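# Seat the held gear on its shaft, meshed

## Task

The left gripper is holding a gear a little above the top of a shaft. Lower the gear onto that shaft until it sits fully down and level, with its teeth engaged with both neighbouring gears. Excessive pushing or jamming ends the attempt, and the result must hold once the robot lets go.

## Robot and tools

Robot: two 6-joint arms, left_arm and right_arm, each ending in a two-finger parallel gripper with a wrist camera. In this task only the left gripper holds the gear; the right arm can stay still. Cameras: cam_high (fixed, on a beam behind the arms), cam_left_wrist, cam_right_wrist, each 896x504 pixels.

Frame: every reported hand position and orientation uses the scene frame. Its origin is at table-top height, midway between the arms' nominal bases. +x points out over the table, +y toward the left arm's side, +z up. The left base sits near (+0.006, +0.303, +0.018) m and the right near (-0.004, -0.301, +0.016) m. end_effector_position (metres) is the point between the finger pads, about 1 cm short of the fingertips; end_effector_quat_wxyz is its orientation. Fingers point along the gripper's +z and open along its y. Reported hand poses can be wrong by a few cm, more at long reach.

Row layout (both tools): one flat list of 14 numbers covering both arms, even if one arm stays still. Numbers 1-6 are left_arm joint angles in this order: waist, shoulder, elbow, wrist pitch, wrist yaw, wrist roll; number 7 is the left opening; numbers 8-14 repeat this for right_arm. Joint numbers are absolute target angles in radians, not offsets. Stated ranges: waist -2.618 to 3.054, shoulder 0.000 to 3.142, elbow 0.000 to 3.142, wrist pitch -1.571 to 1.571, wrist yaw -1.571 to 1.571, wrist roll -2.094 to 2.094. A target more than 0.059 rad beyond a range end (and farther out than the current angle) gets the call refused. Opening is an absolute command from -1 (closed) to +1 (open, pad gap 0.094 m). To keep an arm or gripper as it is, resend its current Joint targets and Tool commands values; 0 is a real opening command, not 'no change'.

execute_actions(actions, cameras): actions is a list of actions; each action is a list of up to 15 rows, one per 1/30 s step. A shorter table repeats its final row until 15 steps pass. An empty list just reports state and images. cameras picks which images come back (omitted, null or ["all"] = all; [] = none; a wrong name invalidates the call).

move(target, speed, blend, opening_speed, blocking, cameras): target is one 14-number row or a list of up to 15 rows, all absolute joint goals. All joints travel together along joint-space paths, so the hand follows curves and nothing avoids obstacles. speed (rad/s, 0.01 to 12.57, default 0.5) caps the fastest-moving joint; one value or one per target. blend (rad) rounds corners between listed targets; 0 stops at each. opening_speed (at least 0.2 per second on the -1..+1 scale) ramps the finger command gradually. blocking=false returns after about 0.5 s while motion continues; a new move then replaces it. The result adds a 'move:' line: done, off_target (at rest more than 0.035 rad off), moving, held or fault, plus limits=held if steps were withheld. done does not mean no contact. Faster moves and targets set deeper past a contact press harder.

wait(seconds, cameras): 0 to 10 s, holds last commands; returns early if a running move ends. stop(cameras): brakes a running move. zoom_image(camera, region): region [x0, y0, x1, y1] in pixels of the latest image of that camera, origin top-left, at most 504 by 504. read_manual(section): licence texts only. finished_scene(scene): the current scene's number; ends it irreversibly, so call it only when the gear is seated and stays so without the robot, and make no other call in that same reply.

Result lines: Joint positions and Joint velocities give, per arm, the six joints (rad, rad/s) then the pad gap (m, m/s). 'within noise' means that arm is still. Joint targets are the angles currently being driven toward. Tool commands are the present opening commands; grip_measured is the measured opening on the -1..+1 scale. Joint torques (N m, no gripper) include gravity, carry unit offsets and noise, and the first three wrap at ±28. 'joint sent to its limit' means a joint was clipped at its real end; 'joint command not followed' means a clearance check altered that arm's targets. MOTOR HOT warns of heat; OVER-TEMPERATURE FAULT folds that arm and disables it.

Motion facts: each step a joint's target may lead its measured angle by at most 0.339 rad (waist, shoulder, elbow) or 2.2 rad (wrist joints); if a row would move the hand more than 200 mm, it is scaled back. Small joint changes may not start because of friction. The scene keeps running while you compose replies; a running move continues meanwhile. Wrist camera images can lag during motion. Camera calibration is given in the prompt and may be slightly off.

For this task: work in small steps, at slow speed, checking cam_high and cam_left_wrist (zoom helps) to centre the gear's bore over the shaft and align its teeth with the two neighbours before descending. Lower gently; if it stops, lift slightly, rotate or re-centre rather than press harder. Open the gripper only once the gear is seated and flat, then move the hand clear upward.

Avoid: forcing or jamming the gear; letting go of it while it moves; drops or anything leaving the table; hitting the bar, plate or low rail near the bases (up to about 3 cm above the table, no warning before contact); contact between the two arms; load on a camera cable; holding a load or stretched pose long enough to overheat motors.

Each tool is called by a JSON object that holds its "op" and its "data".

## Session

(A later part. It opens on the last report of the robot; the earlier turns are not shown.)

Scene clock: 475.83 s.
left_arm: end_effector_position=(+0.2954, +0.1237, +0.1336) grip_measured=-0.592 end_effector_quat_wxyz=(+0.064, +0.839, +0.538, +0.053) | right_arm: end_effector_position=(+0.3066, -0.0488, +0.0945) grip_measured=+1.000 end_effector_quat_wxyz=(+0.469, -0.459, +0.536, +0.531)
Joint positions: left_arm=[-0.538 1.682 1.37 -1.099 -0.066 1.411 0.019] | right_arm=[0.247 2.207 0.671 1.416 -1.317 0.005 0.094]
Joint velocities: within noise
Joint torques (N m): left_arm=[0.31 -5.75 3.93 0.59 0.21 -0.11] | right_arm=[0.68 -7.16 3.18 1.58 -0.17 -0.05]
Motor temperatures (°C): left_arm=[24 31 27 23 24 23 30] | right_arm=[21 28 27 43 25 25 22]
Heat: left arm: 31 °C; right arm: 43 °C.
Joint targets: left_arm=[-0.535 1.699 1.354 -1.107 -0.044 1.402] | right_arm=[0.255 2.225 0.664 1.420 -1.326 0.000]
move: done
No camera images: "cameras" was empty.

{"op": "move", "data": {"target": [-0.535, 1.699, 1.354, -1.107, -0.0435, 1.385, -1, 0.255, 2.2256, 0.6638, 1.42, -1.326, 0, 1], "speed": 0.04, "cameras": []}}

{"op": "move", "data": {"target": [-0.535, 1.699, 1.352, -1.105, -0.0435, 1.42, -1, 0.255, 2.2256, 0.6638, 1.42, -1.326, 0, 1], "speed": 0.04, "cameras": ["cam_left_wrist", "cam_right_wrist"]}}

{"op": "zoom_image", "data": {"camera": "cam_right_wrist", "region": [320, 60, 480, 220]}}

Scene clock: 482.67 s.
left_arm: end_effector_position=(+0.2956, +0.1238, +0.1336) grip_measured=-0.592 end_effector_quat_wxyz=(+0.065, +0.834, +0.545, +0.052) | right_arm: end_effector_position=(+0.3066, -0.0488, +0.0945) grip_measured=+1.000 end_effector_quat_wxyz=(+0.469, -0.459, +0.536, +0.531)
Joint positions: left_arm=[-0.537 1.682 1.37 -1.099 -0.066 1.394 0.019] | right_arm=[0.247 2.207 0.671 1.415 -1.317 0.005 0.094]
Joint velocities: within noise
Joint torques (N m): left_arm=[0.25 -5.74 3.95 0.59 0.21 -0.08] | right_arm=[0.69 -7.15 3.21 1.58 -0.18 -0.05]
Motor temperatures (°C): left_arm=[24 30 27 23 24 23 30] | right_arm=[21 28 27 42 25 25 22]
Heat: left arm: 30 °C; right arm: 42 °C.
Joint targets: left_arm=[-0.535 1.699 1.354 -1.107 -0.044 1.385] | right_arm=[0.255 2.225 0.664 1.420 -1.326 0.000]
move: done
No camera images: "cameras" was empty.

Scene clock: 483.90 s.
left_arm: end_effector_position=(+0.2957, +0.1238, +0.1336) grip_measured=-0.592 end_effector_quat_wxyz=(+0.065, +0.839, +0.538, +0.053) | right_arm: end_effector_position=(+0.3066, -0.0488, +0.0945) grip_measured=+1.000 end_effector_quat_wxyz=(+0.469, -0.459, +0.536, +0.531)
Joint positions: left_arm=[-0.537 1.682 1.37 -1.099 -0.066 1.411 0.019] | right_arm=[0.247 2.207 0.671 1.415 -1.317 0.005 0.094]
Joint velocities: within noise
Joint torques (N m): left_arm=[0.24 -5.75 3.81 0.61 0.21 0.1] | right_arm=[0.68 -7.16 3.19 1.58 -0.18 -0.05]
Motor temperatures (°C): left_arm=[24 30 27 23 24 23 30] | right_arm=[21 28 27 42 25 25 22]
Heat: left arm: 30 °C; right arm: 42 °C.
Joint targets: left_arm=[-0.535 1.699 1.352 -1.105 -0.044 1.420] | right_arm=[0.255 2.225 0.664 1.420 -1.326 0.000]
move: done
camera_calibration:
cam_left_wrist: T_world_to_cam=[[-0.903143, 0.396527, -0.164621, 0.238415], [0.296458, 0.853301, 0.428939, -0.212641], [0.310558, 0.33859, -0.888207, 0.0749638], [0, 0, 0, 1]] pos_world=[0.255081, 0.0615271, 0.197042]
cam_right_wrist: T_world_to_cam=[[0.990086, -0.000994492, -0.140458, -0.290567], [-0.127731, -0.422369, -0.897379, 0.139361], [-0.0584328, 0.906423, -0.418309, 0.188792], [0, 0, 0, 1]] pos_world=[0.316519, -0.112553, 0.16322]
Images, in order (width x height): cam_left_wrist 896x504, cam_right_wrist 896x504.

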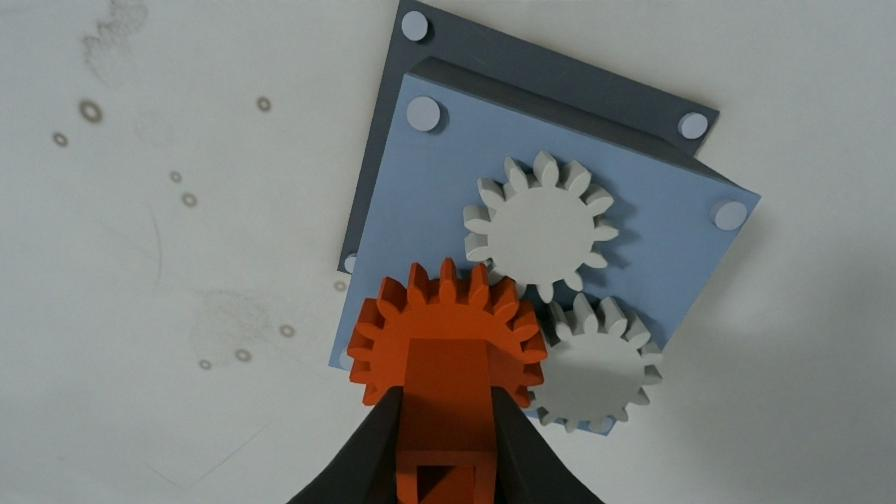

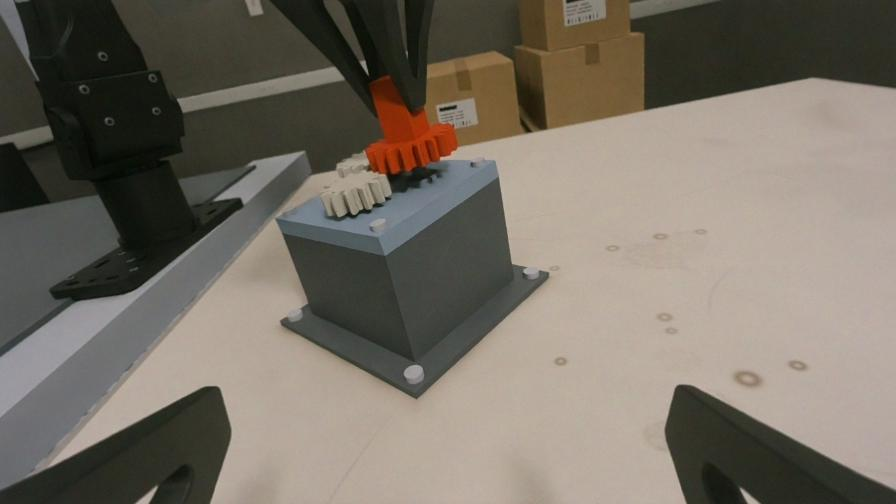

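Scaled by 3.150.

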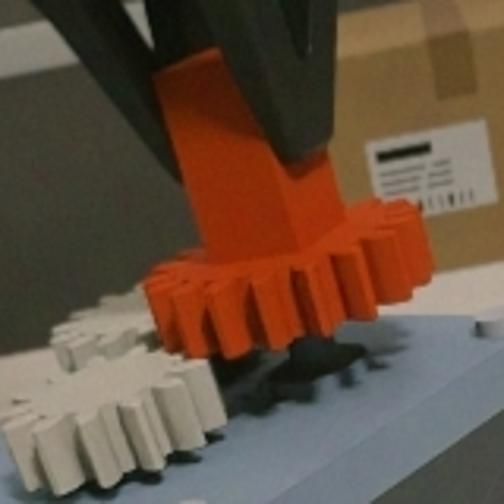

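{"op": "zoom_image", "data": {"camera": "cam_left_wrist", "region": [445, 130, 625, 310]}}

{"op": "zoom_image", "data": {"camera": "cam_left_wrist", "region": [470, 250, 590, 370]}}

{"op": "zoom_image", "data": {"camera": "cam_left_wrist", "region": [480, 275, 680, 445]}}

Scaled by 2.800.

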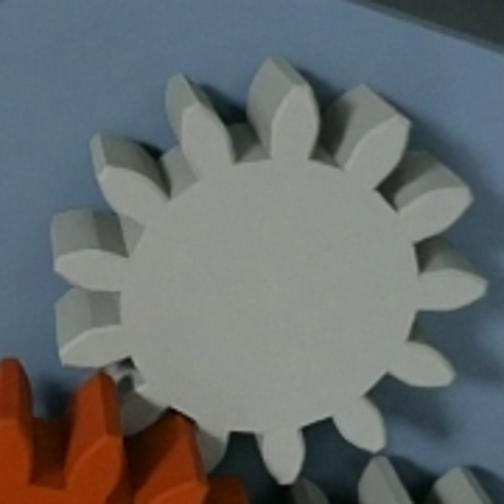

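Scaled by 4.200.

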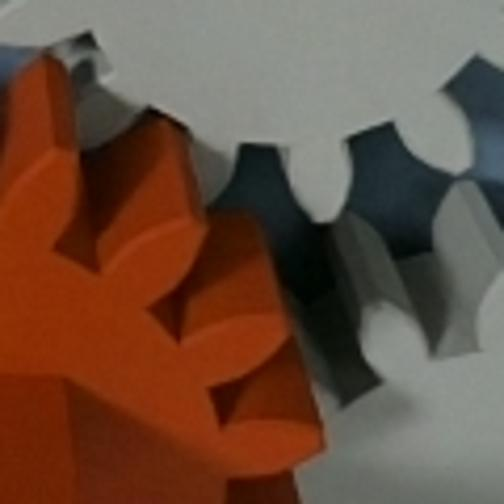

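Scaled by 2.520.

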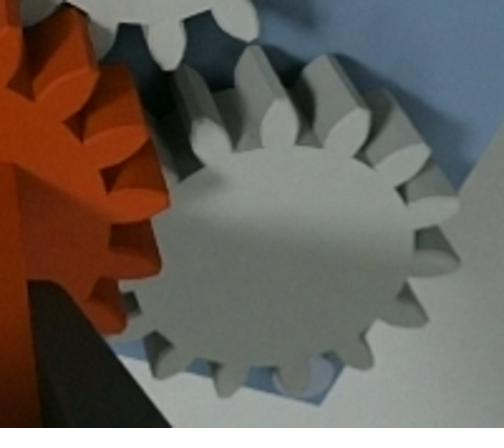

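{"op": "move", "data": {"target": [[-0.535, 1.699, 1.395, -1.140, -0.0435, 1.42, -1, 0.255, 2.2256, 0.6638, 1.40, -1.326, 0, 1],[-0.535, 1.699, 1.350, -1.103, -0.0435, 1.42, -1, 0.255, 2.2256, 0.6638, 1.40, -1.326, 0, 1]], "speed": 0.04, "cameras": []}}

Scene clock: 522.37 s.
left_arm: end_effector_position=(+0.2955, +0.1239, +0.1334) grip_measured=-0.592 end_effector_quat_wxyz=(+0.064, +0.839, +0.538, +0.053) | right_arm: end_effector_position=(+0.3064, -0.0488, +0.0930) grip_measured=+1.000 end_effector_quat_wxyz=(+0.465, -0.456, +0.539, +0.534)
Joint positions: left_arm=[-0.537 1.682 1.369 -1.099 -0.066 1.412 0.019] | right_arm=[0.247 2.207 0.671 1.403 -1.317 0.005 0.094]
Joint velocities: within noise
Joint torques (N m): left_arm=[0.24 -5.75 3.71 0.62 0.21 0.1] | right_arm=[0.69 -7.16 3.19 1.49 -0.19 -0.05]
Motor temperatures (°C): left_arm=[24 30 27 23 24 23 30] | right_arm=[21 28 26 40 25 25 22]
Heat: left arm: 30 °C; right arm: 40 °C.
Joint targets: left_arm=[-0.535 1.699 1.350 -1.103 -0.044 1.420] | right_arm=[0.255 2.225 0.664 1.400 -1.326 0.000]
move: done
No camera images: "cameras" was empty.

{"op": "move", "data": {"target": [[-0.535, 1.699, 1.360, -1.113, -0.0435, 1.42, -1, 0.0, 1.2, 1.2, 0, -1.3, 0, 1],[-0.535, 1.699, 1.360, -1.113, -0.0435, 1.42, -1, -0.3, 1.2, 1.2, 0, 1.466, 0, 1],[-0.535, 1.699, 1.360, -1.113, -0.0435, 1.42, -1, 1.65, 1.2, 1.2, 0, 1.466, 0, 1],[-0.535, 1.699, 1.360, -1.113, -0.0435, 1.42, -1, 1.65, 2.109, 0.7965, 1.3125, 1.466, 0, 1]], "speed": [0.9, 1.1, 0.9, 0.8]}}

{"op": "zoom_image", "data": {"camera": "cam_right_wrist", "region": [290, 180, 420, 310]}}

{"op": "zoom_image", "data": {"camera": "cam_right_wrist", "region": [290, 260, 400, 350]}}

Scene clock: 537.93 s.
left_arm: end_effector_position=(+0.2955, +0.1239, +0.1334) grip_measured=-0.592 end_effector_quat_wxyz=(+0.064, +0.839, +0.538, +0.053) | right_arm: end_effector_position=(+0.1525, +0.0715, +0.1562) grip_measured=+1.000 end_effector_quat_wxyz=(+0.700, -0.050, +0.709, +0.071)
Joint positions: left_arm=[-0.537 1.682 1.369 -1.099 -0.066 1.412 0.019] | right_arm=[1.646 2.09 0.804 1.284 1.465 -0.003 0.094]
Joint velocities: within noise
Joint torques (N m): left_arm=[0.24 -5.74 4.44 0.53 0.21 0.1] | right_arm=[0.29 -7.42 4.52 1.7 0.03 0.03]
Motor temperatures (°C): left_arm=[24 30 27 23 24 23 30] | right_arm=[21 28 27 40 25 25 22]
Heat: left arm: 30 °C; right arm: 40 °C.
Joint targets: left_arm=[-0.535 1.699 1.360 -1.113 -0.044 1.420] | right_arm=[1.650 2.109 0.797 1.312 1.466 0.000]
move: done
camera_calibration:
cam_left_wrist: T_world_to_cam=[[-0.902774, 0.397654, -0.163921, 0.237844], [0.297677, 0.852735, 0.429221, -0.21287], [0.310463, 0.338694, -0.8882, 0.0747421], [0, 0, 0, 1]] pos_world=[0.254881, 0.0616279, 0.196742]
cam_right_wrist: T_world_to_cam=[[0.182905, -0.982568, -0.0332424, 0.0473492], [-0.435929, -0.0507483, -0.898549, 0.246482], [0.881199, 0.178841, -0.437612, 0.00828882], [0, 0, 0, 1]] pos_world=[0.0914839, 0.05755, 0.226677]

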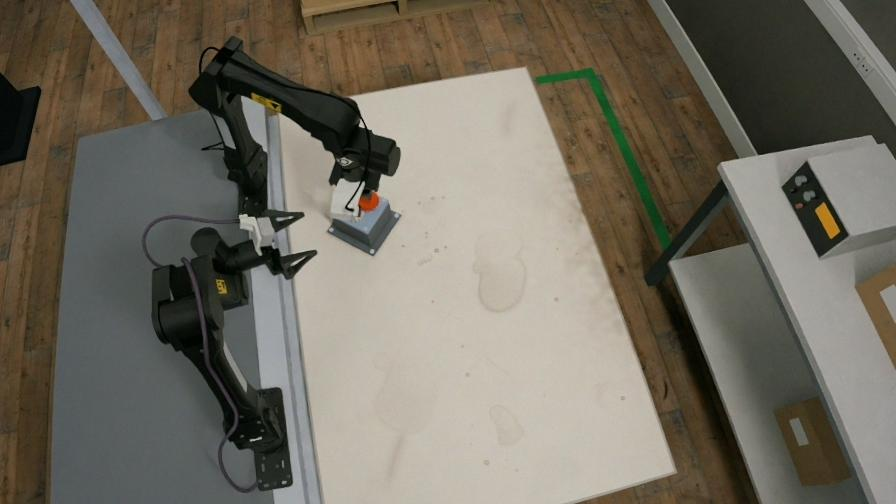

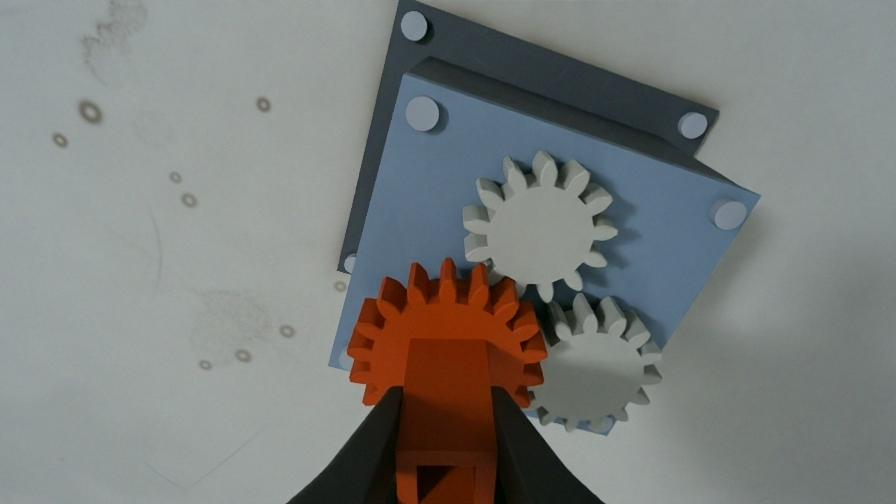

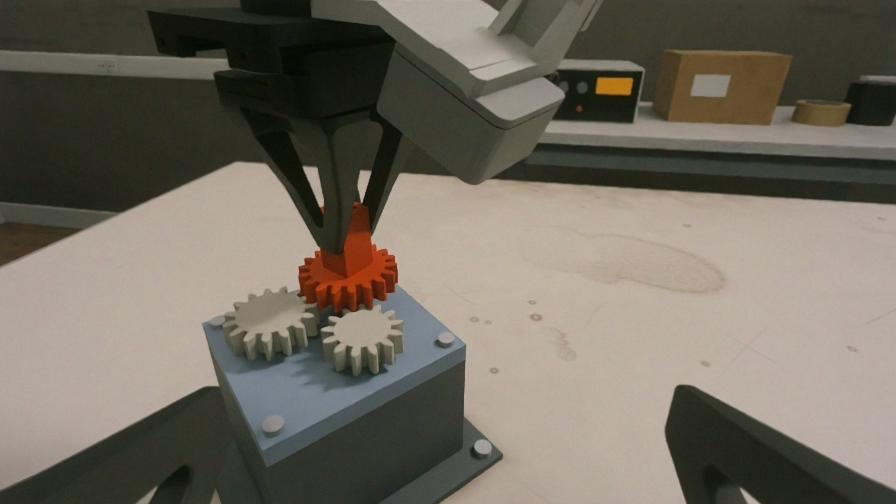

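Scaled by 3.877.

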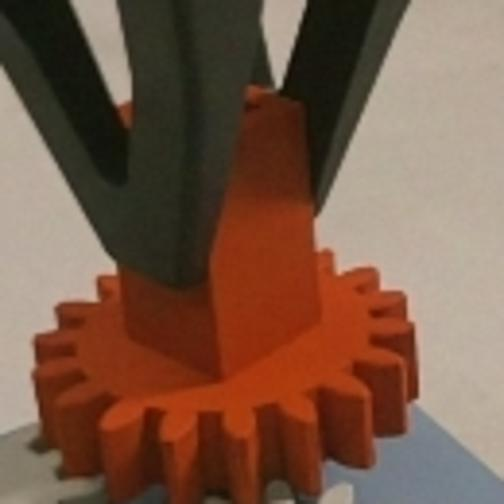

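Scaled by 4.582.

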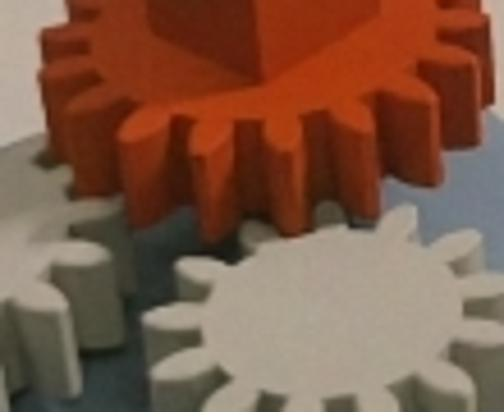

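{"op": "move", "data": {"target": [[-0.535, 1.699, 1.350, -1.103, -0.0435, 1.42, -1, 1.65, 2.109, 0.7965, 1.3125, 1.466, 0, 1],[-0.535, 1.699, 1.350, -1.103, -0.0435, 1.455, -1, 1.65, 2.109, 0.7965, 1.3125, 1.466, 0, 1]], "speed": 0.04, "cameras": []}}

{"op": "move", "data": {"target": [-0.532, 1.699, 1.350, -1.103, -0.0435, 1.42, -1, 1.65, 2.109, 0.7965, 1.3125, 1.466, 0, 1], "speed": 0.04, "cameras": ["cam_right_wrist"]}}

{"op": "zoom_image", "data": {"camera": "cam_right_wrist", "region": [290, 260, 400, 350]}}

Scene clock: 555.50 s.
left_arm: end_effector_position=(+0.2955, +0.1239, +0.1334) grip_measured=-0.592 end_effector_quat_wxyz=(+0.063, +0.848, +0.524, +0.054) | right_arm: end_effector_position=(+0.1525, +0.0715, +0.1562) grip_measured=+1.000 end_effector_quat_wxyz=(+0.700, -0.049, +0.709, +0.071)
Joint positions: left_arm=[-0.537 1.682 1.369 -1.099 -0.066 1.445 0.019] | right_arm=[1.646 2.09 0.804 1.284 1.465 -0.003 0.094]
Joint velocities: within noise
Joint torques (N m): left_arm=[0.24 -5.74 3.74 0.62 0.21 0.1] | right_arm=[0.28 -7.42 4.53 1.7 0.04 0.03]
Motor temperatures (°C): left_arm=[24 30 28 23 24 23 30] | right_arm=[21 28 27 41 25 25 22]
Heat: left arm: 30 °C; right arm: 41 °C.
Joint targets: left_arm=[-0.535 1.699 1.350 -1.103 -0.044 1.455] | right_arm=[1.650 2.109 0.797 1.312 1.466 0.000]
move: done
No camera images: "cameras" was empty.

Scene clock: 556.73 s.
left_arm: end_effector_position=(+0.2960, +0.1243, +0.1316) grip_measured=-0.592 end_effector_quat_wxyz=(+0.064, +0.843, +0.531, +0.054) | right_arm: end_effector_position=(+0.1525, +0.0715, +0.1562) grip_measured=+1.000 end_effector_quat_wxyz=(+0.700, -0.049, +0.709, +0.071)
Joint positions: left_arm=[-0.535 1.682 1.362 -1.09 -0.066 1.429 0.019] | right_arm=[1.646 2.09 0.804 1.284 1.465 -0.003 0.094]
Joint velocities: within noise
Joint torques (N m): left_arm=[0.35 -5.74 4.26 0.53 0.21 -0.09] | right_arm=[0.29 -7.42 4.52 1.7 0.04 0.03]
Motor temperatures (°C): left_arm=[24 30 28 23 24 23 30] | right_arm=[21 28 27 41 25 25 22]
Heat: left arm: 30 °C; right arm: 41 °C.
Joint targets: left_arm=[-0.532 1.699 1.350 -1.103 -0.044 1.420] | right_arm=[1.650 2.109 0.797 1.312 1.466 0.000]
move: done
camera_calibration:
cam_right_wrist: T_world_to_cam=[[0.182948, -0.982548, -0.0335938, 0.0474246], [-0.435973, -0.0504554, -0.898544, 0.246468], [0.881168, 0.179033, -0.437595, 0.00827666], [0, 0, 0, 1]] pos_world=[0.0914838, 0.0575508, 0.226677]
Images, in order (width x height): cam_right_wrist 896x504.

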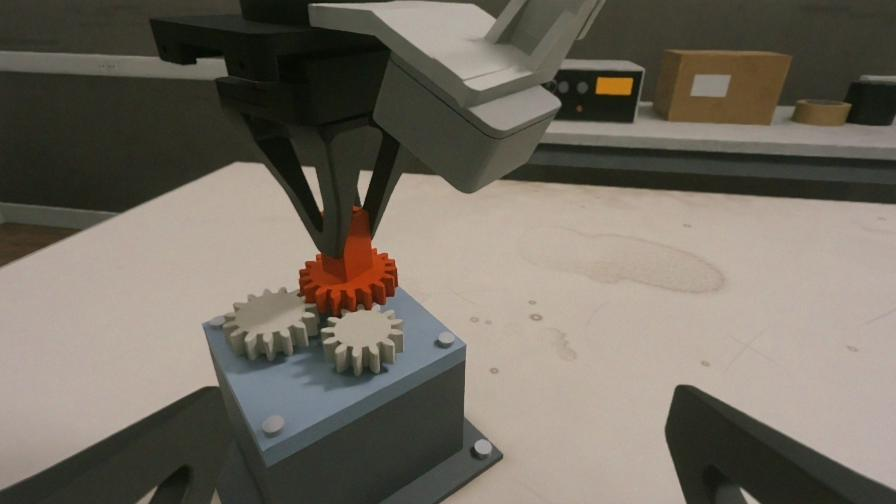

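Scaled by 4.582.

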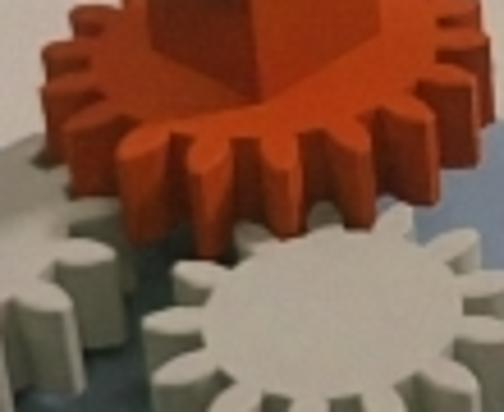

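{"op": "move", "data": {"target": [-0.5315, 1.699, 1.342, -1.095, -0.0435, 1.42, -1, 1.65, 2.109, 0.7965, 1.3125, 1.466, 0, 1], "speed": 0.03, "cameras": []}}

{"op": "move", "data": {"target": [-0.531, 1.699, 1.334, -1.087, -0.0435, 1.42, -1, 1.65, 2.109, 0.7965, 1.3125, 1.466, 0, 1], "speed": 0.03, "cameras": ["cam_left_wrist","cam_right_wrist"]}}

{"op": "zoom_image", "data": {"camera": "cam_right_wrist", "region": [290, 230, 420, 360]}}

Scene clock: 563.57 s.
left_arm: end_effector_position=(+0.2961, +0.1242, +0.1297) grip_measured=-0.592 end_effector_quat_wxyz=(+0.065, +0.843, +0.532, +0.054) | right_arm: end_effector_position=(+0.1525, +0.0715, +0.1562) grip_measured=+1.000 end_effector_quat_wxyz=(+0.700, -0.049, +0.709, +0.071)
Joint positions: left_arm=[-0.535 1.682 1.354 -1.081 -0.066 1.428 0.019] | right_arm=[1.646 2.09 0.804 1.284 1.465 -0.003 0.094]
Joint velocities: within noise
Joint torques (N m): left_arm=[0.39 -5.74 4.22 0.53 0.21 -0.09] | right_arm=[0.28 -7.42 4.53 1.7 0.04 0.03]
Motor temperatures (°C): left_arm=[24 30 28 23 24 23 30] | right_arm=[21 28 27 41 25 25 22]
Heat: left arm: 30 °C; right arm: 41 °C.
Joint targets: left_arm=[-0.531 1.699 1.342 -1.095 -0.044 1.420] | right_arm=[1.650 2.109 0.797 1.312 1.466 0.000]
move: done
No camera images: "cameras" was empty.

Scene clock: 564.27 s.
left_arm: end_effector_position=(+0.2963, +0.1243, +0.1278) grip_measured=-0.592 end_effector_quat_wxyz=(+0.065, +0.842, +0.532, +0.054) | right_arm: end_effector_position=(+0.1525, +0.0715, +0.1562) grip_measured=+1.000 end_effector_quat_wxyz=(+0.700, -0.049, +0.709, +0.071)
Joint positions: left_arm=[-0.534 1.682 1.346 -1.072 -0.066 1.428 0.019] | right_arm=[1.646 2.09 0.804 1.284 1.465 -0.003 0.094]
Joint velocities: within noise
Joint torques (N m): left_arm=[0.36 -5.75 4.21 0.53 0.21 -0.09] | right_arm=[0.29 -7.42 4.53 1.69 0.04 0.03]
Motor temperatures (°C): left_arm=[24 30 28 23 24 23 30] | right_arm=[21 28 27 41 25 25 22]
Heat: left arm: 30 °C; right arm: 41 °C.
Joint targets: left_arm=[-0.531 1.699 1.334 -1.087 -0.044 1.420] | right_arm=[1.650 2.109 0.797 1.312 1.466 0.000]
move: done
camera_calibration:
cam_left_wrist: T_world_to_cam=[[-0.896685, 0.409888, -0.167179, 0.234564], [0.30748, 0.848402, 0.430895, -0.213609], [0.318454, 0.334973, -0.886781, 0.0673014], [0, 0, 0, 1]] pos_world=[0.254578, 0.0625375, 0.190939]
cam_right_wrist: T_world_to_cam=[[0.182948, -0.982548, -0.0335938, 0.0474246], [-0.435973, -0.0504554, -0.898544, 0.246468], [0.881168, 0.179033, -0.437595, 0.00827666], [0, 0, 0, 1]] pos_world=[0.0914838, 0.0575508, 0.226677]
Images, in order (width x height): cam_left_wrist 896x504, cam_right_wrist 896x504.

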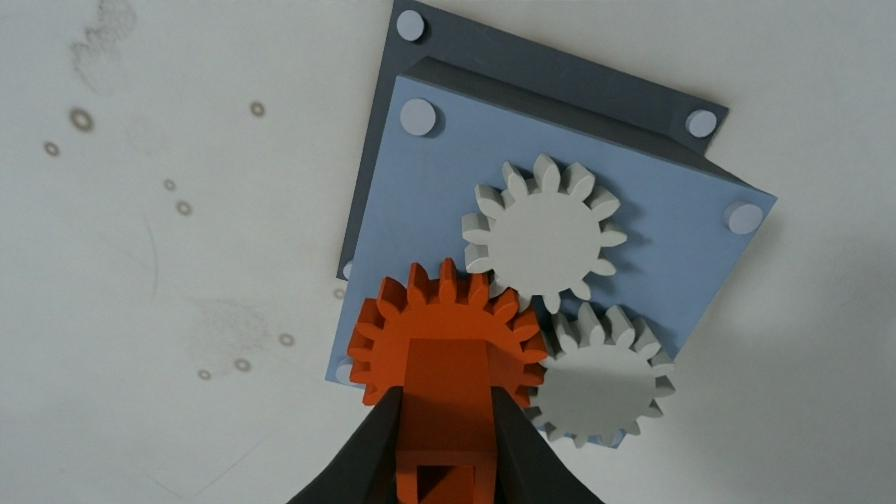

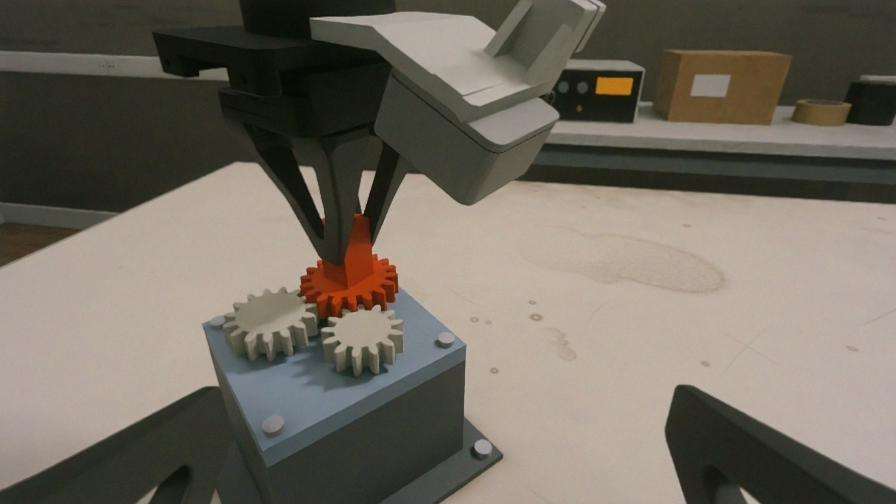

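Scaled by 3.877.

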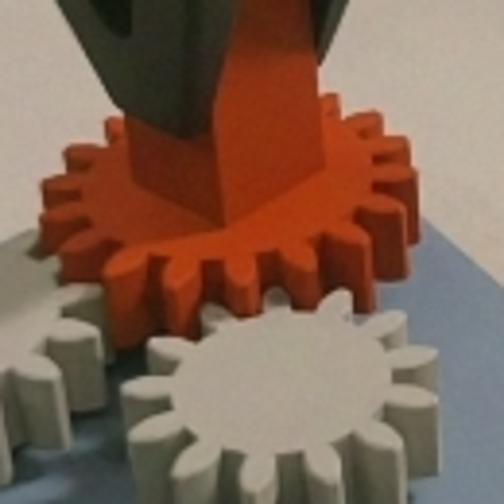

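Good. Continue down.

{"op": "move", "data": {"target": [-0.5305, 1.699, 1.326, -1.079, -0.0435, 1.42, -1, 1.65, 2.109, 0.7965, 1.3125, 1.466, 0, 1], "speed": 0.03, "cameras": []}}

{"op": "move", "data": {"target": [-0.530, 1.699, 1.318, -1.071, -0.0435, 1.42, -1, 1.65, 2.109, 0.7965, 1.3125, 1.466, 0, 1], "speed": 0.03, "cameras": []}}

{"op": "move", "data": {"target": [-0.530, 1.699, 1.311, -1.064, -0.0435, 1.42, -1, 1.65, 2.109, 0.7965, 1.3125, 1.466, 0, 1], "speed": 0.03, "cameras": ["cam_right_wrist"]}}

{"op": "zoom_image", "data": {"camera": "cam_right_wrist", "region": [290, 230, 420, 360]}}

Scene clock: 571.37 s.
left_arm: end_effector_position=(+0.2964, +0.1242, +0.1260) grip_measured=-0.592 end_effector_quat_wxyz=(+0.066, +0.842, +0.532, +0.055) | right_arm: end_effector_position=(+0.1525, +0.0715, +0.1562) grip_measured=+1.000 end_effector_quat_wxyz=(+0.700, -0.049, +0.709, +0.071)
Joint positions: left_arm=[-0.534 1.682 1.339 -1.064 -0.066 1.428 0.019] | right_arm=[1.646 2.09 0.804 1.284 1.465 -0.003 0.094]
Joint velocities: within noise
Joint torques (N m): left_arm=[0.4 -5.75 4.18 0.52 0.21 -0.09] | right_arm=[0.28 -7.42 4.53 1.69 0.04 0.03]
Motor temperatures (°C): left_arm=[24 30 28 23 24 23 30] | right_arm=[21 28 27 41 25 25 22]
Heat: left arm: 30 °C; right arm: 41 °C.
Joint targets: left_arm=[-0.531 1.699 1.326 -1.079 -0.044 1.420] | right_arm=[1.650 2.109 0.797 1.312 1.466 0.000]
move: done
No camera images: "cameras" was empty.

Scene clock: 572.07 s.
left_arm: end_effector_position=(+0.2965, +0.1246, +0.1239) grip_measured=-0.592 end_effector_quat_wxyz=(+0.066, +0.842, +0.533, +0.055) | right_arm: end_effector_position=(+0.1525, +0.0715, +0.1562) grip_measured=+1.000 end_effector_quat_wxyz=(+0.700, -0.049, +0.709, +0.071)
Joint positions: left_arm=[-0.533 1.682 1.33 -1.054 -0.066 1.428 0.019] | right_arm=[1.646 2.09 0.804 1.284 1.465 -0.003 0.094]
Joint velocities: within noise
Joint torques (N m): left_arm=[0.34 -5.74 4.18 0.52 0.21 -0.09] | right_arm=[0.28 -7.42 4.52 1.69 0.04 0.03]
Motor temperatures (°C): left_arm=[24 30 28 23 24 23 30] | right_arm=[21 28 27 41 25 25 22]
Heat: left arm: 30 °C; right arm: 41 °C.
Joint targets: left_arm=[-0.530 1.699 1.318 -1.071 -0.044 1.420] | right_arm=[1.650 2.109 0.797 1.312 1.466 0.000]
move: done
No camera images: "cameras" was empty.

Scene clock: 572.77 s.
left_arm: end_effector_position=(+0.2965, +0.1245, +0.1232) grip_measured=-0.592 end_effector_quat_wxyz=(+0.066, +0.842, +0.533, +0.055) | right_arm: end_effector_position=(+0.1525, +0.0715, +0.1562) grip_measured=+1.000 end_effector_quat_wxyz=(+0.700, -0.049, +0.709, +0.071)
Joint positions: left_arm=[-0.533 1.682 1.327 -1.051 -0.066 1.428 0.019] | right_arm=[1.646 2.09 0.804 1.284 1.465 -0.003 0.094]
Joint velocities: within noise
Joint torques (N m): left_arm=[0.34 -5.74 3.9 0.55 0.21 -0.09] | right_arm=[0.29 -7.42 4.52 1.7 0.04 0.03]
Motor temperatures (°C): left_arm=[24 30 28 23 24 23 30] | right_arm=[21 28 27 41 25 25 22]
Heat: left arm: 30 °C; right arm: 41 °C.
Joint targets: left_arm=[-0.530 1.699 1.311 -1.064 -0.044 1.420] | right_arm=[1.650 2.109 0.797 1.312 1.466 0.000]
move: done
camera_calibration:
cam_right_wrist: T_world_to_cam=[[0.182948, -0.982548, -0.0335938, 0.0474246], [-0.435973, -0.0504554, -0.898544, 0.246468], [0.881168, 0.179033, -0.437595, 0.00827666], [0, 0, 0, 1]] pos_world=[0.0914838, 0.0575508, 0.226677]
Images, in order (width x height): cam_right_wrist 896x504.

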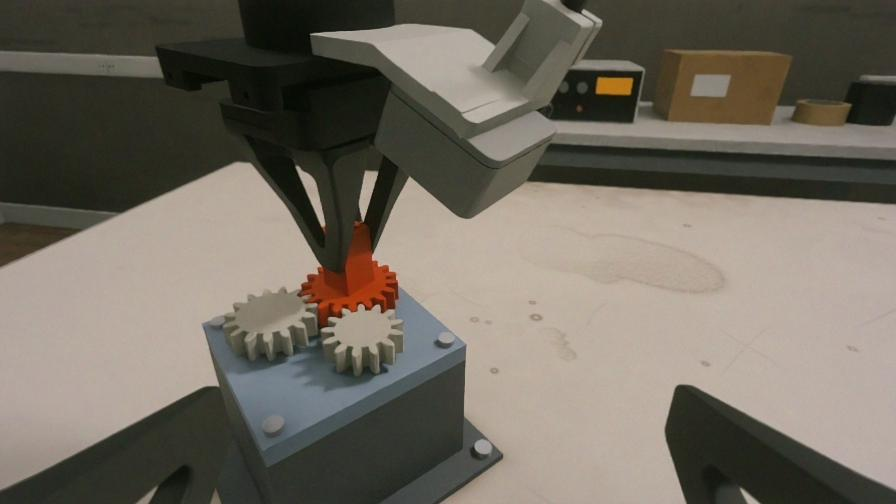

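Scaled by 3.877.

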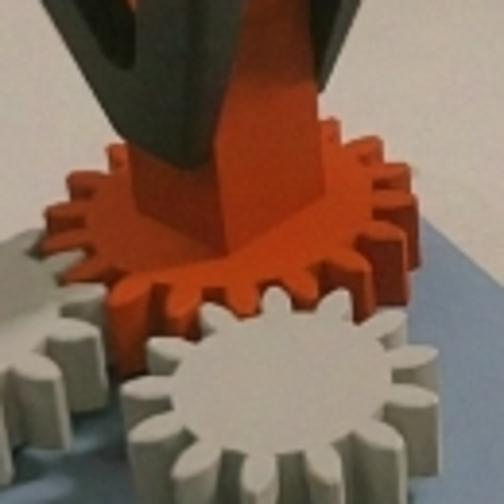

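{"op": "move", "data": {"target": [-0.530, 1.699, 1.304, -1.057, -0.0435, 1.42, -1, 1.65, 2.109, 0.7965, 1.3125, 1.466, 0, 1], "speed": 0.03, "cameras": ["cam_left_wrist"]}}

{"op": "move", "data": {"target": [[-0.530, 1.699, 1.312, -1.065, -0.0435, 1.42, -1, 1.65, 1.2, 1.2, 0, 1.466, 0, 1],[-0.530, 1.699, 1.312, -1.065, -0.0435, 1.42, -1, -0.3, 1.2, 1.2, 0, 1.466, 0, 1],[-0.530, 1.699, 1.312, -1.065, -0.0435, 1.42, -1, 0, 1.2, 1.2, 0, -1.3, 0, 1],[-0.530, 1.699, 1.312, -1.065, -0.0435, 1.42, -1, 0.255, 2.2256, 0.6638, 1.48, -1.326, 0, 1]], "speed": [0.8, 1.0, 1.1, 0.8]}}

{"op": "zoom_image", "data": {"camera": "cam_right_wrist", "region": [310, 70, 480, 240]}}

Scene clock: 582.13 s.
left_arm: end_effector_position=(+0.2965, +0.1245, +0.1230) grip_measured=-0.592 end_effector_quat_wxyz=(+0.066, +0.842, +0.533, +0.055) | right_arm: end_effector_position=(+0.1525, +0.0715, +0.1562) grip_measured=+1.000 end_effector_quat_wxyz=(+0.700, -0.049, +0.709, +0.071)
Joint positions: left_arm=[-0.533 1.682 1.327 -1.05 -0.066 1.428 0.019] | right_arm=[1.646 2.09 0.804 1.284 1.465 -0.003 0.094]
Joint velocities: within noise
Joint torques (N m): left_arm=[0.34 -5.74 3.48 0.61 0.21 -0.09] | right_arm=[0.29 -7.43 4.53 1.7 0.04 0.03]
Motor temperatures (°C): left_arm=[24 30 28 23 24 23 31] | right_arm=[21 28 27 41 25 25 22]
Heat: left arm: 31 °C; right arm: 41 °C.
Joint targets: left_arm=[-0.530 1.699 1.304 -1.057 -0.044 1.420] | right_arm=[1.650 2.109 0.797 1.312 1.466 0.000]
move: done
camera_calibration:
cam_left_wrist: T_world_to_cam=[[-0.897022, 0.4082, -0.169483, 0.234456], [0.305275, 0.849502, 0.430295, -0.211294], [0.319623, 0.334245, -0.886635, 0.0626894], [0, 0, 0, 1]] pos_world=[0.254778, 0.0628366, 0.186238]
Images, in order (width x height): cam_left_wrist 896x504.

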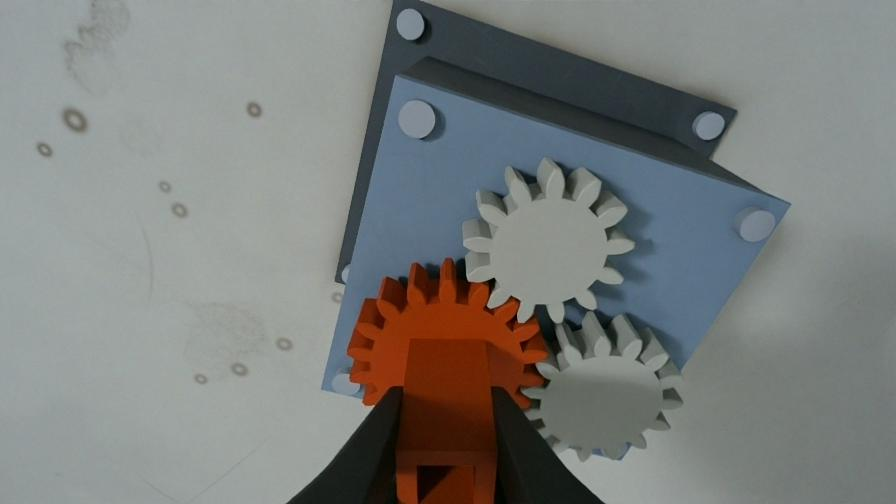

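Scene clock: 591.47 s.
left_arm: end_effector_position=(+0.2965, +0.1245, +0.1230) grip_measured=-0.592 end_effector_quat_wxyz=(+0.066, +0.842, +0.533, +0.055) | right_arm: end_effector_position=(+0.3068, -0.0488, +0.0956) grip_measured=+1.000 end_effector_quat_wxyz=(+0.472, -0.461, +0.533, +0.530)
Joint positions: left_arm=[-0.533 1.682 1.327 -1.05 -0.066 1.428 0.019] | right_arm=[0.247 2.207 0.672 1.424 -1.317 0.005 0.094]
Joint velocities: within noise
Joint torques (N m): left_arm=[0.32 -5.72 4.04 0.53 0.21 -0.09] | right_arm=[0.7 -7.12 3.17 2.18 -0.17 -0.05]
Motor temperatures (°C): left_arm=[24 30 28 23 24 23 31] | right_arm=[21 28 27 41 25 25 22]
Heat: left arm: 31 °C; right arm: 41 °C.
Joint targets: left_arm=[-0.530 1.699 1.312 -1.065 -0.044 1.420] | right_arm=[0.255 2.226 0.664 1.480 -1.326 0.000]
move: off_target (right_arm); right_arm: the wrist pitch is farthest, 0.056 rad from its target
camera_calibration:
cam_left_wrist: T_world_to_cam=[[-0.897022, 0.4082, -0.169483, 0.234456], [0.305275, 0.849502, 0.430295, -0.211294], [0.319623, 0.334245, -0.886635, 0.0626894], [0, 0, 0, 1]] pos_world=[0.254778, 0.0628366, 0.186238]
cam_right_wrist: T_world_to_cam=[[0.991336, -0.00102619, -0.131347, -0.291844], [-0.119613, -0.420257, -0.899487, 0.138136], [-0.0542765, 0.907405, -0.416738, 0.1879], [0, 0, 0, 1]] pos_world=[0.316037, -0.112749, 0.164224]

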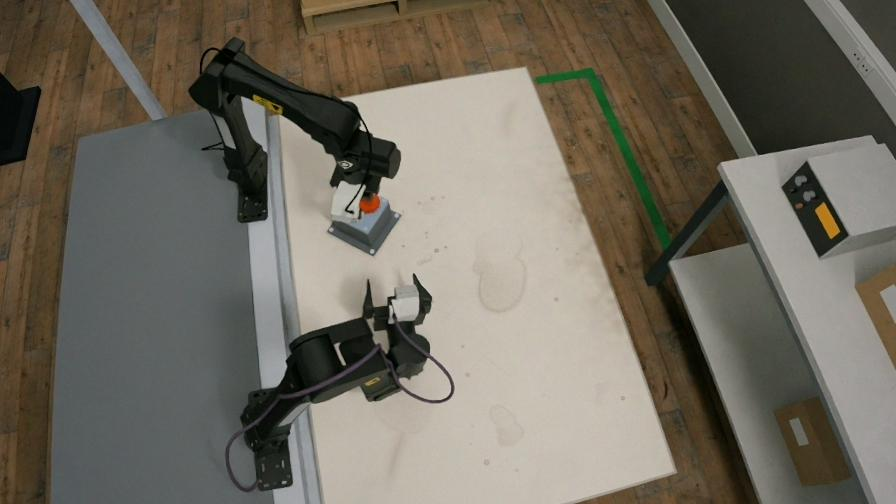

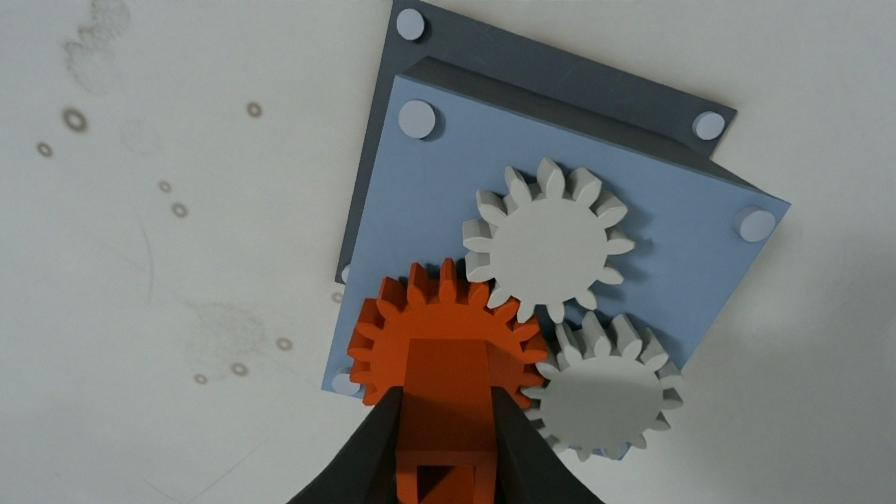

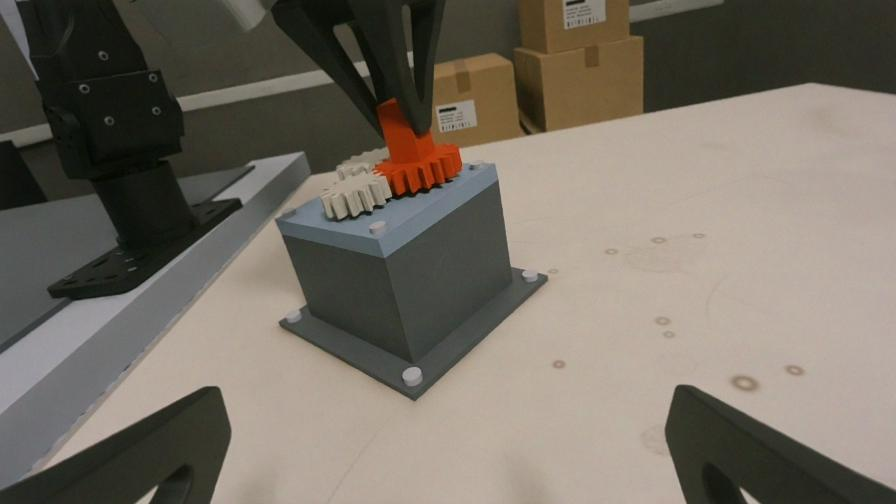

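Scaled by 2.965.

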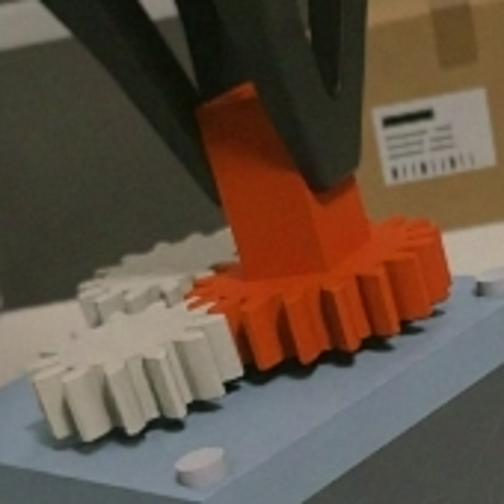

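{"op": "move", "data": {"target": [-0.530,1.699,1.304,-1.057,-0.0435,1.420,-1,0.255,2.2256,0.6638,1.48,-1.326,0,1], "speed": 0.05}}

Scene clock: 605.27 s.
left_arm: end_effector_position=(+0.2965, +0.1245, +0.1230) grip_measured=-0.592 end_effector_quat_wxyz=(+0.066, +0.842, +0.533, +0.055) | right_arm: end_effector_position=(+0.3068, -0.0488, +0.0956) grip_measured=+1.000 end_effector_quat_wxyz=(+0.472, -0.461, +0.533, +0.530)
Joint positions: left_arm=[-0.533 1.682 1.327 -1.05 -0.066 1.428 0.019] | right_arm=[0.247 2.207 0.672 1.424 -1.317 0.005 0.094]
Joint velocities: within noise
Joint torques (N m): left_arm=[0.32 -5.74 3.47 0.61 0.21 -0.09] | right_arm=[0.7 -7.12 3.17 2.18 -0.17 -0.05]
Motor temperatures (°C): left_arm=[24 30 27 23 24 23 31] | right_arm=[21 28 27 43 25 25 22]
Heat: left arm: 31 °C; right arm: 43 °C.
Joint targets: left_arm=[-0.530 1.699 1.304 -1.057 -0.044 1.420] | right_arm=[0.255 2.226 0.664 1.480 -1.326 0.000]
move: off_target (right_arm); right_arm: the wrist pitch is farthest, 0.056 rad from its target
camera_calibration:
cam_left_wrist: T_world_to_cam=[[-0.897022, 0.4082, -0.169483, 0.234456], [0.305275, 0.849502, 0.430295, -0.211294], [0.319623, 0.334245, -0.886635, 0.0626894], [0, 0, 0, 1]] pos_world=[0.254778, 0.0628366, 0.186238]
cam_right_wrist: T_world_to_cam=[[0.991336, -0.00102619, -0.131347, -0.291844], [-0.119613, -0.420257, -0.899487, 0.138136], [-0.0542765, 0.907405, -0.416738, 0.1879], [0, 0, 0, 1]] pos_world=[0.316037, -0.112749, 0.164224]

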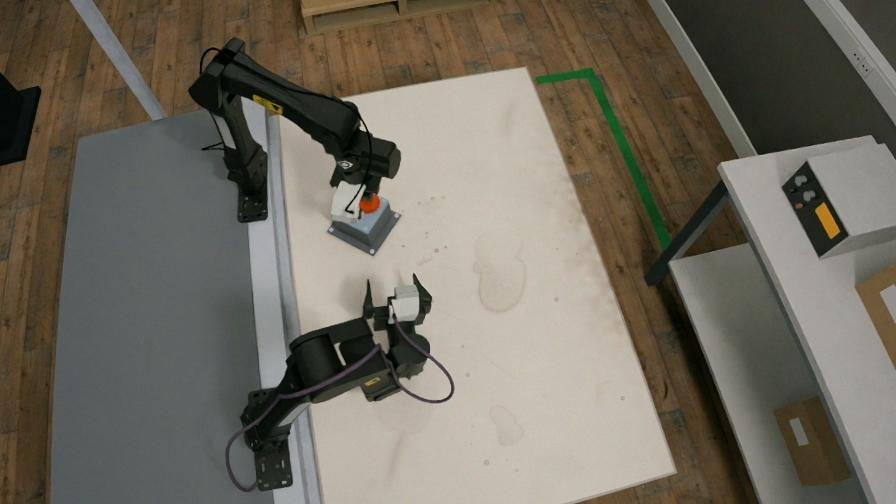

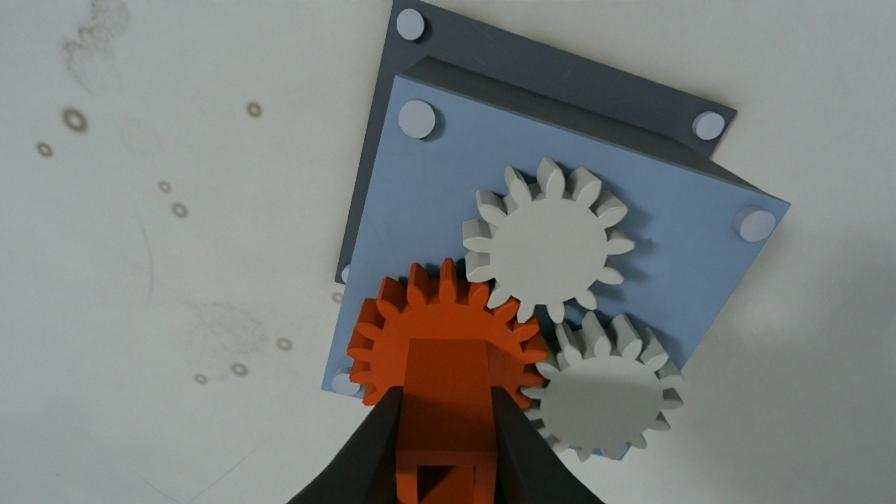

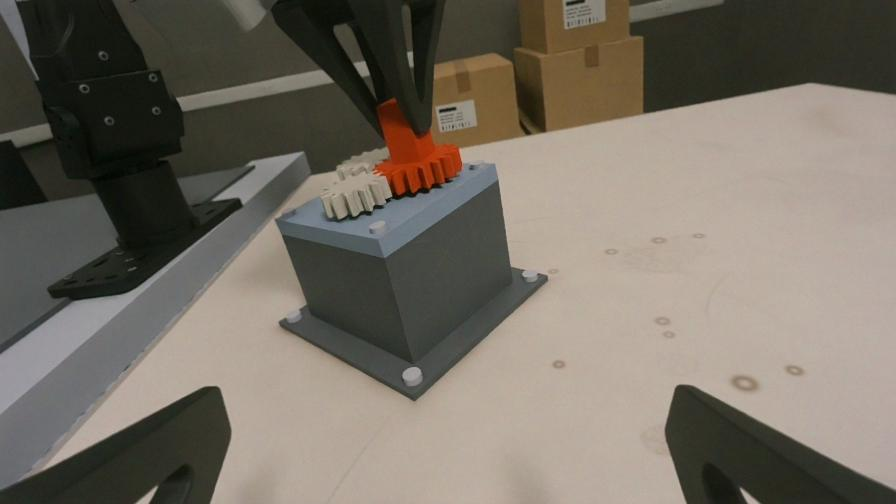

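Seated. Release, with the right arm's wrist held at rest.

{"op": "move", "data": {"target": [-0.530,1.699,1.312,-1.065,-0.0435,1.420,-0.3,0.255,2.2256,0.6638,1.45,-1.326,0,1], "speed": 0.1, "opening_speed": 0.4}}

{"op": "zoom_image", "data": {"camera": "cam_right_wrist", "region": [260, 70, 540, 260]}}

Scene clock: 611.67 s.
left_arm: end_effector_position=(+0.2956, +0.1247, +0.1220) grip_measured=-0.302 end_effector_quat_wxyz=(+0.065, +0.842, +0.533, +0.053) | right_arm: end_effector_position=(+0.3068, -0.0488, +0.0956) grip_measured=+1.000 end_effector_quat_wxyz=(+0.472, -0.461, +0.533, +0.530)
Joint positions: left_arm=[-0.533 1.682 1.323 -1.05 -0.064 1.428 0.033] | right_arm=[0.247 2.207 0.672 1.424 -1.317 0.005 0.094]
Joint velocities: within noise
Joint torques (N m): left_arm=[0.32 -5.72 4.27 0.52 0.19 -0.09] | right_arm=[0.7 -7.13 3.17 1.82 -0.18 -0.05]
Motor temperatures (°C): left_arm=[24 30 27 23 24 23 30] | right_arm=[21 28 27 44 25 25 22]
Heat: left arm: 30 °C; right arm: 44 °C.
Joint targets: left_arm=[-0.530 1.699 1.312 -1.065 -0.044 1.420] | right_arm=[0.255 2.226 0.664 1.450 -1.326 0.000]
move: done
camera_calibration:
cam_left_wrist: T_world_to_cam=[[-0.897465, 0.408593, -0.166157, 0.233107], [0.307186, 0.849309, 0.429314, -0.211071], [0.316533, 0.334253, -0.887739, 0.0630728], [0, 0, 0, 1]] pos_world=[0.254079, 0.0629368, 0.18534]
cam_right_wrist: T_world_to_cam=[[0.991336, -0.00102619, -0.131347, -0.291844], [-0.119613, -0.420257, -0.899487, 0.138136], [-0.0542765, 0.907405, -0.416738, 0.1879], [0, 0, 0, 1]] pos_world=[0.316037, -0.112749, 0.164224]

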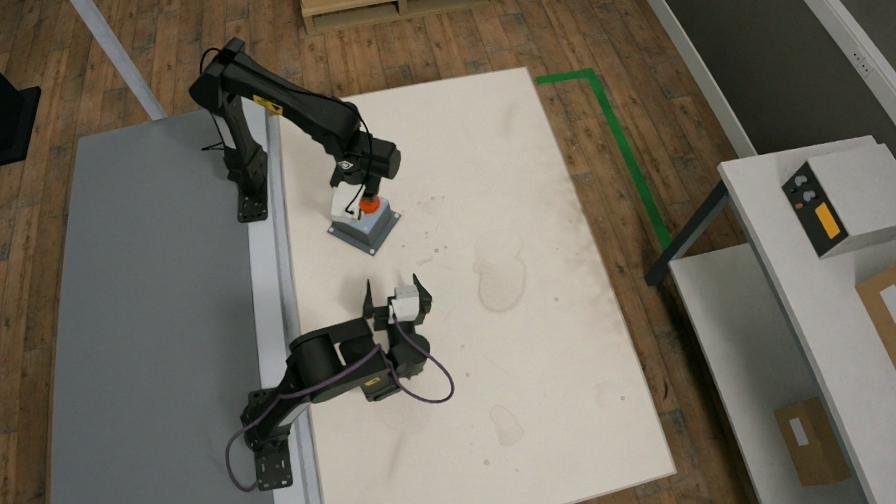

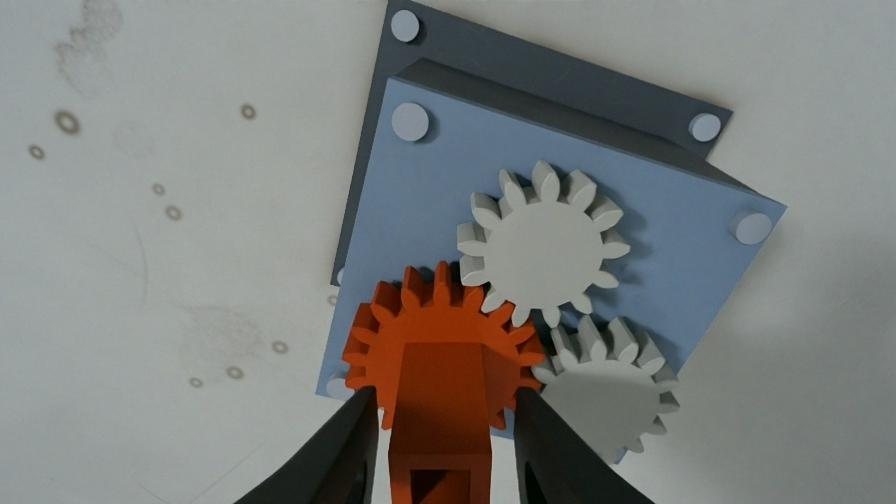

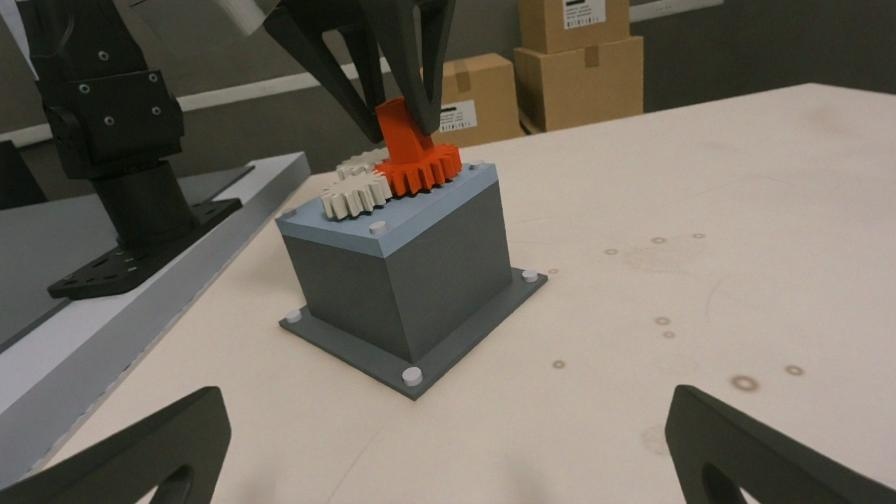

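Scaled by 1.800.

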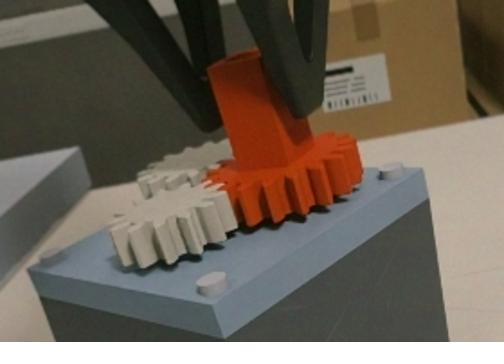

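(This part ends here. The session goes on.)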